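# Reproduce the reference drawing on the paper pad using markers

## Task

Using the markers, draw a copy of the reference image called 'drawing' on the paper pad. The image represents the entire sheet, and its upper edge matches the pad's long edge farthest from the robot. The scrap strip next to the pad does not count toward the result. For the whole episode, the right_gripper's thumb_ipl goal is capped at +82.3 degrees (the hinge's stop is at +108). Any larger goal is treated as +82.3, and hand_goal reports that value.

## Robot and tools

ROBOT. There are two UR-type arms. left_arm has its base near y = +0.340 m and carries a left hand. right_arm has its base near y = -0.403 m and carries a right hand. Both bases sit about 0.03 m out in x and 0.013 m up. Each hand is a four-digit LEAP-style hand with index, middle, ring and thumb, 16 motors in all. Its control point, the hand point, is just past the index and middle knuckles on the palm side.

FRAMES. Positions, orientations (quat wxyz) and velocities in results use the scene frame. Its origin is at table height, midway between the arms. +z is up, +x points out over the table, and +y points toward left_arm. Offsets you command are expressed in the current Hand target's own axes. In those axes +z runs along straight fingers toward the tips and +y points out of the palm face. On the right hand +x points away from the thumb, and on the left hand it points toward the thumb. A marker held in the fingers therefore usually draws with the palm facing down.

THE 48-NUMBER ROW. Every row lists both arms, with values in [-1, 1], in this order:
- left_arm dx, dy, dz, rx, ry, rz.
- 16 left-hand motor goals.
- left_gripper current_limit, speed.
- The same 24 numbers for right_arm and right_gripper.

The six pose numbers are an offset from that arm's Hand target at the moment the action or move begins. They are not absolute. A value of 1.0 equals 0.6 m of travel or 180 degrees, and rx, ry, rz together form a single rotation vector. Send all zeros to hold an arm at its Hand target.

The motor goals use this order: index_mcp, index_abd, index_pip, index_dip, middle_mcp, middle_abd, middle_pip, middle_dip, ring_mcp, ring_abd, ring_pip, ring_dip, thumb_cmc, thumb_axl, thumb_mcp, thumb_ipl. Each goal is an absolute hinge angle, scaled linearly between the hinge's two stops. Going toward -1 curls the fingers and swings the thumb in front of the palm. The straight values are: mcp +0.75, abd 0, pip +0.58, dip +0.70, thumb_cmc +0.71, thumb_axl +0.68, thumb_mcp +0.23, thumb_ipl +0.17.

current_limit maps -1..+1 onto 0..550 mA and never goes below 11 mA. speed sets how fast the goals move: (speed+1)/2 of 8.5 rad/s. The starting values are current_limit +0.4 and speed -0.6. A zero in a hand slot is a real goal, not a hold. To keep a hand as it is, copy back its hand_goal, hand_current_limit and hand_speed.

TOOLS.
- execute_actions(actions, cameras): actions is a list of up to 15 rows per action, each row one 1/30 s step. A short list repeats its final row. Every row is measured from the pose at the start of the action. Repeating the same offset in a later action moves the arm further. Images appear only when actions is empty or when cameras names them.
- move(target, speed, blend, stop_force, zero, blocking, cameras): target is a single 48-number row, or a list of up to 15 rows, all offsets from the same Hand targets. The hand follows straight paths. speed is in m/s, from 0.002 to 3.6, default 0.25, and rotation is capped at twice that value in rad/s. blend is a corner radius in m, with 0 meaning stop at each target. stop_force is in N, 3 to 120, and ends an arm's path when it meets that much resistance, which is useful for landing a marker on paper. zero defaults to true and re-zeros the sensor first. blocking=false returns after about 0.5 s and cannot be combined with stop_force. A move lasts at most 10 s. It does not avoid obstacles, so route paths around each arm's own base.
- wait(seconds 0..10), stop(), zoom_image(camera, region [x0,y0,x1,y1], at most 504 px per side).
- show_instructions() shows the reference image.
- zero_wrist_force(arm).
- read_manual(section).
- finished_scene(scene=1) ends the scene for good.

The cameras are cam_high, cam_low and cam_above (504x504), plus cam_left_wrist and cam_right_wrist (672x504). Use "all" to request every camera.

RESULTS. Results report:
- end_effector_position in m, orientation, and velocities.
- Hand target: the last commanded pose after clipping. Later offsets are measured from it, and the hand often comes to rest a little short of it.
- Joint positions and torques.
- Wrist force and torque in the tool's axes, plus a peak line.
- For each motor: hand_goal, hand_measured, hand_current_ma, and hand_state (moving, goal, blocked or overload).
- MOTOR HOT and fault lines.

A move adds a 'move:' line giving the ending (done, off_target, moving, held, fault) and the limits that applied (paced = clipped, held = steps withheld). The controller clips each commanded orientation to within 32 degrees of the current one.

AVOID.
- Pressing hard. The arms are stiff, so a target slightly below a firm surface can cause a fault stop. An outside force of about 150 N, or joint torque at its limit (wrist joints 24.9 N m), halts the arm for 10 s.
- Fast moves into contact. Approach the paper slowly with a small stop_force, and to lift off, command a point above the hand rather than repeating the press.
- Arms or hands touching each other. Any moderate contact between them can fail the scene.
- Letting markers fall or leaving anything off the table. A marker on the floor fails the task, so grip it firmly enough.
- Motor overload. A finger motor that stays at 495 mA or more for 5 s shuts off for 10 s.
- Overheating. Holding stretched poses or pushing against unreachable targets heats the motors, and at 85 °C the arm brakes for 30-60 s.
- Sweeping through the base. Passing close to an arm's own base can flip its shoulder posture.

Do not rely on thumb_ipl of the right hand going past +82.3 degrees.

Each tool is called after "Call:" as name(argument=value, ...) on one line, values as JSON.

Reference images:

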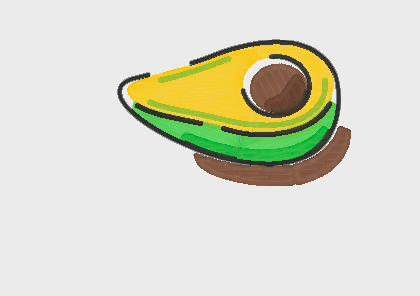

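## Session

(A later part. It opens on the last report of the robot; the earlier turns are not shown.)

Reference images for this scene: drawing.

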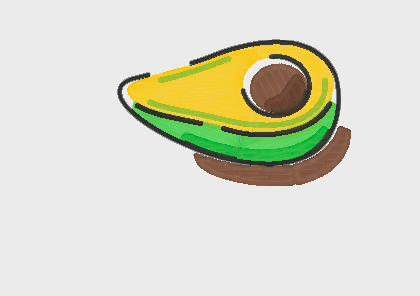

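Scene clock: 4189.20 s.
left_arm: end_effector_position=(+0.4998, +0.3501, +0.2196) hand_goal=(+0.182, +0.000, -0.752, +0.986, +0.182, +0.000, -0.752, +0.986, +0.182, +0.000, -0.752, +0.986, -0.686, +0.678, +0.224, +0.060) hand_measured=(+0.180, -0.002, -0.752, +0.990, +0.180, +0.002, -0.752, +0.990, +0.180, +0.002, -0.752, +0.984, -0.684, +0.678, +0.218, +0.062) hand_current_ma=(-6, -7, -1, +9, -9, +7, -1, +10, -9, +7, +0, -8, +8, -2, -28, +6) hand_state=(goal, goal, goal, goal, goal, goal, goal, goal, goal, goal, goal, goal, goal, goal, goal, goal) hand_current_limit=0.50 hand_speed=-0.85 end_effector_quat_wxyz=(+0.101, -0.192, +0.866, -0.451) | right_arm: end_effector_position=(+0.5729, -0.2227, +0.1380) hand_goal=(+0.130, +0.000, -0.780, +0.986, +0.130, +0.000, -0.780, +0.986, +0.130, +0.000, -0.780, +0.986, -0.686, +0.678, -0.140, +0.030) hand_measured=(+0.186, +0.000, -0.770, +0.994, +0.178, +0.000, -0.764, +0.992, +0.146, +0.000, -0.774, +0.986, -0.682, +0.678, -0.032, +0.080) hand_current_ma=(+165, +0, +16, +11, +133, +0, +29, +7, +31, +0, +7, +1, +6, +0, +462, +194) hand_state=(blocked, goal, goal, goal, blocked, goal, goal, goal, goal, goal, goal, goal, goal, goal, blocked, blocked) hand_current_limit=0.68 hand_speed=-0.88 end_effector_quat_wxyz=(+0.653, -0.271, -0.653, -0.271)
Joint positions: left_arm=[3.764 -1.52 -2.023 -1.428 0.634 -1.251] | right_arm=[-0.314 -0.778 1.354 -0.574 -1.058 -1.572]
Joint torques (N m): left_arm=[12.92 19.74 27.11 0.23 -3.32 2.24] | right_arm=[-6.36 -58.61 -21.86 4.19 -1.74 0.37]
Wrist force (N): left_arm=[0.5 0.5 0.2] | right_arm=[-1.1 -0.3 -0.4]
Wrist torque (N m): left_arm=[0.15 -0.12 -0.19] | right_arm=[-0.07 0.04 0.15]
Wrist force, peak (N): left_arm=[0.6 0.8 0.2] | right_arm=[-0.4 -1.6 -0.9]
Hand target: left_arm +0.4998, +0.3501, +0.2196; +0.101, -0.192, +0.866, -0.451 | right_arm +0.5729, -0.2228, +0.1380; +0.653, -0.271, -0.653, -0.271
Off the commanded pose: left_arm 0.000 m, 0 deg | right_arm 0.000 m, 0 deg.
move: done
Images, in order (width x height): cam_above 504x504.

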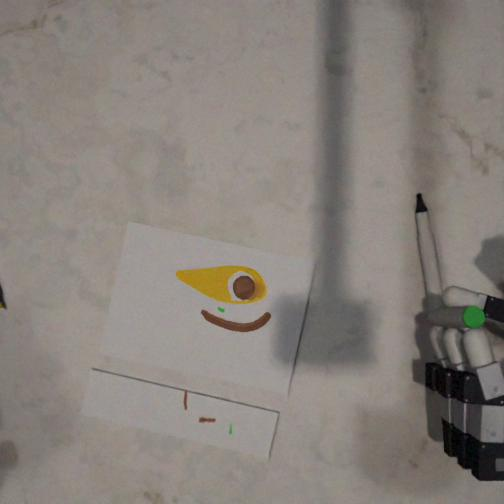

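Call:
move(target=[0,0,0,0,0,0,0.182,0,-0.752,0.985,0.182,0,-0.752,0.985,0.182,0,-0.752,0.985,-0.686,0.677,0.2247,0.0595,0.5,-0.85,-0.1033,0.3330,0.2675,0,0,0,0.13,0,-0.78,0.985,0.13,0,-0.78,0.985,0.13,0,-0.78,0.985,-0.686,0.677,-0.14,0.03,0.68,-0.88], speed=0.15)

Call:
move(target=[[0,0,0,0,0,0,0.182,0,-0.752,0.985,0.182,0,-0.752,0.985,0.182,0,-0.752,0.985,-0.686,0.677,0.2247,0.0595,0.5,-0.85,-0.0172,0,0,0,0,0,0.13,0,-0.78,0.985,0.13,0,-0.78,0.985,0.13,0,-0.78,0.985,-0.686,0.677,-0.14,0.03,0.68,-0.88],[0,0,0,0,0,0,0.182,0,-0.752,0.985,0.182,0,-0.752,0.985,0.182,0,-0.752,0.985,-0.686,0.677,0.2247,0.0595,0.5,-0.85,-0.0172,-0.00988,-0.00314,0,0,0,0.13,0,-0.78,0.985,0.13,0,-0.78,0.985,0.13,0,-0.78,0.985,-0.686,0.677,-0.14,0.03,0.68,-0.88],[0,0,0,0,0,0,0.182,0,-0.752,0.985,0.182,0,-0.752,0.985,0.182,0,-0.752,0.985,-0.686,0.677,0.2247,0.0595,0.5,-0.85,-0.0172,-0.03172,-0.00783,0,0,0,0.13,0,-0.78,0.985,0.13,0,-0.78,0.985,0.13,0,-0.78,0.985,-0.686,0.677,-0.14,0.03,0.68,-0.88],[0,0,0,0,0,0,0.182,0,-0.752,0.985,0.182,0,-0.752,0.985,0.182,0,-0.752,0.985,-0.686,0.677,0.2247,0.0595,0.5,-0.85,-0.0172,-0.05687,-0.01576,0,0,0,0.13,0,-0.78,0.985,0.13,0,-0.78,0.985,0.13,0,-0.78,0.985,-0.686,0.677,-0.14,0.03,0.68,-0.88],[0,0,0,0,0,0,0.182,0,-0.752,0.985,0.182,0,-0.752,0.985,0.182,0,-0.752,0.985,-0.686,0.677,0.2247,0.0595,0.5,-0.85,-0.0172,-0.08365,-0.02874,0,0,0,0.13,0,-0.78,0.985,0.13,0,-0.78,0.985,0.13,0,-0.78,0.985,-0.686,0.677,-0.14,0.03,0.68,-0.88],[0,0,0,0,0,0,0.182,0,-0.752,0.985,0.182,0,-0.752,0.985,0.182,0,-0.752,0.985,-0.686,0.677,0.2247,0.0595,0.5,-0.85,-0.0172,-0.1041,-0.04296,0,0,0,0.13,0,-0.78,0.985,0.13,0,-0.78,0.985,0.13,0,-0.78,0.985,-0.686,0.677,-0.14,0.03,0.68,-0.88],[0,0,0,0,0,0,0.182,0,-0.752,0.985,0.182,0,-0.752,0.985,0.182,0,-0.752,0.985,-0.686,0.677,0.2247,0.0595,0.5,-0.85,-0.0172,-0.11972,-0.05842,0,0,0,0.13,0,-0.78,0.985,0.13,0,-0.78,0.985,0.13,0,-0.78,0.985,-0.686,0.677,-0.14,0.03,0.68,-0.88],[0,0,0,0,0,0,0.182,0,-0.752,0.985,0.182,0,-0.752,0.985,0.182,0,-0.752,0.985,-0.686,0.677,0.2247,0.0595,0.5,-0.85,-0.0172,-0.12927,-0.07926,0,0,0,0.13,0,-0.78,0.985,0.13,0,-0.78,0.985,0.13,0,-0.78,0.985,-0.686,0.677,-0.14,0.03,0.68,-0.88],[0,0,0,0,0,0,0.182,0,-0.752,0.985,0.182,0,-0.752,0.985,0.182,0,-0.752,0.985,-0.686,0.677,0.2247,0.0595,0.5,-0.85,-0.0172,-0.13213,-0.0996,0,0,0,0.13,0,-0.78,0.985,0.13,0,-0.78,0.985,0.13,0,-0.78,0.985,-0.686,0.677,-0.14,0.03,0.68,-0.88],[0,0,0,0,0,0,0.182,0,-0.752,0.985,0.182,0,-0.752,0.985,0.182,0,-0.752,0.985,-0.686,0.677,0.2247,0.0595,0.5,-0.85,0.02,-0.13213,-0.0996,0,0,0,0.13,0,-0.78,0.985,0.13,0,-0.78,0.985,0.13,0,-0.78,0.985,-0.686,0.677,-0.14,0.03,0.68,-0.88]], speed=[0.015,0.03,0.03,0.03,0.03,0.03,0.03,0.03,0.03,0.025], blend=[0.001,0.003,0.003,0.003,0.003,0.003,0.003,0.003,0.001,0])

Call:
move(target=[0,0,0,0,0,0,0.182,0,-0.752,0.985,0.182,0,-0.752,0.985,0.182,0,-0.752,0.985,-0.686,0.677,0.2247,0.0595,0.5,-0.85,0.07,-0.2,-0.2,0,0,0,0.13,0,-0.78,0.985,0.13,0,-0.78,0.985,0.13,0,-0.78,0.985,-0.686,0.677,-0.14,0.03,0.68,-0.88], speed=0.2, cameras=["cam_above"])

Call:
zoom_image(camera="cam_above", region=[160, 240, 300, 380])

Scene clock: 4315.27 s.
left_arm: end_effector_position=(+0.4998, +0.3501, +0.2196) hand_goal=(+0.182, +0.000, -0.752, +0.986, +0.182, +0.000, -0.752, +0.986, +0.182, +0.000, -0.752, +0.986, -0.686, +0.678, +0.224, +0.060) hand_measured=(+0.180, -0.002, -0.752, +0.990, +0.180, +0.002, -0.752, +0.990, +0.180, +0.002, -0.752, +0.984, -0.684, +0.678, +0.218, +0.062) hand_current_ma=(-6, -7, -1, +9, -9, +7, -1, +10, -9, +7, +0, -8, +8, -2, -28, +6) hand_state=(goal, goal, goal, goal, goal, goal, goal, goal, goal, goal, goal, goal, goal, goal, goal, goal) hand_current_limit=0.50 hand_speed=-0.85 end_effector_quat_wxyz=(+0.101, -0.192, +0.866, -0.451) | right_arm: end_effector_position=(+0.6009, +0.0320, +0.0763) hand_goal=(+0.130, +0.000, -0.780, +0.986, +0.130, +0.000, -0.780, +0.986, +0.130, +0.000, -0.780, +0.986, -0.686, +0.678, -0.140, +0.030) hand_measured=(+0.186, +0.000, -0.770, +0.994, +0.178, +0.000, -0.764, +0.992, +0.146, +0.000, -0.774, +0.986, -0.682, +0.678, -0.032, +0.080) hand_current_ma=(+165, +0, +16, +11, +133, +0, +29, +7, +31, +0, +6, +1, +6, +0, +462, +194) hand_state=(blocked, goal, goal, goal, blocked, goal, goal, goal, goal, goal, goal, goal, goal, goal, blocked, blocked) hand_current_limit=0.68 hand_speed=-0.88 end_effector_quat_wxyz=(+0.653, -0.271, -0.653, -0.271)
Joint positions: left_arm=[3.764 -1.52 -2.023 -1.428 0.634 -1.251] | right_arm=[0.076 -0.568 1.119 -0.55 -0.668 -1.573]
Joint torques (N m): left_arm=[12.49 19.11 27.37 0.3 -3.4 2.18] | right_arm=[6.11 -42.84 -22.21 3.81 1.44 -1.54]
Wrist force (N): left_arm=[0.6 0.6 0.2] | right_arm=[-0.8 0.2 -0.4]
Wrist torque (N m): left_arm=[0.15 -0.13 -0.18] | right_arm=[0.00 -0.01 0.17]
Wrist force, peak (N): left_arm=[0.7 0.7 0.4] | right_arm=[-0.5 -1.3 -1.5]
Hand target: left_arm +0.4998, +0.3501, +0.2196; +0.101, -0.192, +0.866, -0.451 | right_arm +0.6009, +0.0320, +0.0763; +0.653, -0.271, -0.653, -0.271
Off the commanded pose: left_arm 0.000 m, 0 deg | right_arm 0.000 m, 0 deg.
move: done

Scene clock: 4320.77 s.
left_arm: end_effector_position=(+0.4998, +0.3501, +0.2196) hand_goal=(+0.182, +0.000, -0.752, +0.986, +0.182, +0.000, -0.752, +0.986, +0.182, +0.000, -0.752, +0.986, -0.686, +0.678, +0.224, +0.060) hand_measured=(+0.180, -0.002, -0.752, +0.990, +0.180, +0.002, -0.752, +0.990, +0.180, +0.002, -0.752, +0.984, -0.684, +0.678, +0.218, +0.062) hand_current_ma=(-6, -7, -1, +9, -9, +7, -1, +10, -9, +7, +0, -8, +8, -2, -28, +6) hand_state=(goal, goal, goal, goal, goal, goal, goal, goal, goal, goal, goal, goal, goal, goal, goal, goal) hand_current_limit=0.50 hand_speed=-0.85 end_effector_quat_wxyz=(+0.101, -0.192, +0.866, -0.451) | right_arm: end_effector_position=(+0.5870, -0.0663, +0.0881) hand_goal=(+0.130, +0.000, -0.780, +0.986, +0.130, +0.000, -0.780, +0.986, +0.130, +0.000, -0.780, +0.986, -0.686, +0.678, -0.140, +0.030) hand_measured=(+0.186, +0.000, -0.760, +0.998, +0.174, +0.000, -0.764, +0.992, +0.136, +0.000, -0.782, +0.986, -0.680, +0.678, -0.032, +0.080) hand_current_ma=(+165, -1, +40, +20, +123, +0, +29, +7, +8, +0, -2, +0, +7, +0, +462, +194) hand_state=(blocked, goal, blocked, goal, blocked, goal, goal, goal, goal, goal, goal, goal, goal, goal, blocked, blocked) hand_current_limit=0.68 hand_speed=-0.88 end_effector_quat_wxyz=(+0.653, -0.271, -0.653, -0.271)
Joint positions: left_arm=[3.764 -1.52 -2.023 -1.428 0.634 -1.251] | right_arm=[-0.069 -0.664 1.28 -0.615 -0.813 -1.572]
Joint torques (N m): left_arm=[11.9 18.48 26.88 0.23 -3.42 2.05] | right_arm=[-5.82 -62.85 -21.27 4.02 -1.68 -0.83]
Wrist force (N): left_arm=[0.5 0.6 0.2] | right_arm=[-0.9 -0.2 -0.5]
Wrist torque (N m): left_arm=[0.15 -0.13 -0.18] | right_arm=[-0.05 0.02 0.18]
Wrist force, peak (N): left_arm=[0.8 0.6 0.4] | right_arm=[3.5 1.1 -0.3]
Hand target: left_arm +0.4998, +0.3501, +0.2196; +0.101, -0.192, +0.866, -0.451 | right_arm +0.5870, -0.0663, +0.0882; +0.653, -0.271, -0.653, -0.271
Off the commanded pose: left_arm 0.000 m, 0 deg | right_arm 0.000 m, 0 deg.
move: done

Scene clock: 4322.17 s.
left_arm: end_effector_position=(+0.4998, +0.3501, +0.2196) hand_goal=(+0.182, +0.000, -0.752, +0.986, +0.182, +0.000, -0.752, +0.986, +0.182, +0.000, -0.752, +0.986, -0.686, +0.678, +0.224, +0.060) hand_measured=(+0.180, -0.002, -0.752, +0.990, +0.180, +0.002, -0.752, +0.990, +0.180, +0.002, -0.752, +0.984, -0.684, +0.678, +0.218, +0.062) hand_current_ma=(-6, -7, -1, +9, -9, +7, -1, +10, -9, +7, +0, -8, +8, -2, -28, +6) hand_state=(goal, goal, goal, goal, goal, goal, goal, goal, goal, goal, goal, goal, goal, goal, goal, goal) hand_current_limit=0.50 hand_speed=-0.85 end_effector_quat_wxyz=(+0.101, -0.192, +0.866, -0.451) | right_arm: end_effector_position=(+0.5869, -0.2359, +0.1300) hand_goal=(+0.130, +0.000, -0.780, +0.986, +0.130, +0.000, -0.780, +0.986, +0.130, +0.000, -0.780, +0.986, -0.686, +0.678, -0.140, +0.030) hand_measured=(+0.186, +0.000, -0.760, +0.998, +0.174, +0.000, -0.764, +0.992, +0.136, +0.000, -0.782, +0.986, -0.680, +0.678, -0.032, +0.080) hand_current_ma=(+165, +0, +40, +20, +123, +0, +29, +7, +8, +1, -2, +0, +7, +0, +462, +194) hand_state=(blocked, goal, blocked, goal, blocked, goal, goal, goal, goal, goal, goal, goal, goal, goal, blocked, blocked) hand_current_limit=0.68 hand_speed=-0.88 end_effector_quat_wxyz=(+0.653, -0.271, -0.653, -0.271)
Joint positions: left_arm=[3.764 -1.52 -2.023 -1.428 0.634 -1.251] | right_arm=[-0.327 -0.737 1.297 -0.56 -1.072 -1.572]
Joint torques (N m): left_arm=[11.84 18.34 26.75 0.22 -3.33 2.04] | right_arm=[-5.45 -59.96 -21.77 4.08 -1.78 -0.02]
Wrist force (N): left_arm=[0.4 0.6 0.3] | right_arm=[-0.6 -0.4 -0.4]
Wrist torque (N m): left_arm=[0.15 -0.12 -0.19] | right_arm=[-0.08 -0.02 0.17]
Wrist force, peak (N): left_arm=[0.7 0.6 0.4] | right_arm=[-0.6 -1.6 -1.3]
Hand target: left_arm +0.4998, +0.3501, +0.2196; +0.101, -0.192, +0.866, -0.451 | right_arm +0.5869, -0.2360, +0.1300; +0.653, -0.271, -0.653, -0.271
Off the commanded pose: left_arm 0.000 m, 0 deg | right_arm 0.000 m, 0 deg.
move: done
Images, in order (width x height): cam_above 504x504.

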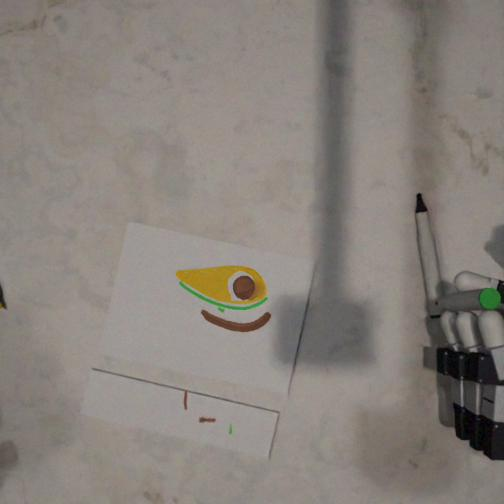

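Scaled by 3.600 from the camera's 504x504 image, which has a finer 720x720 frame.

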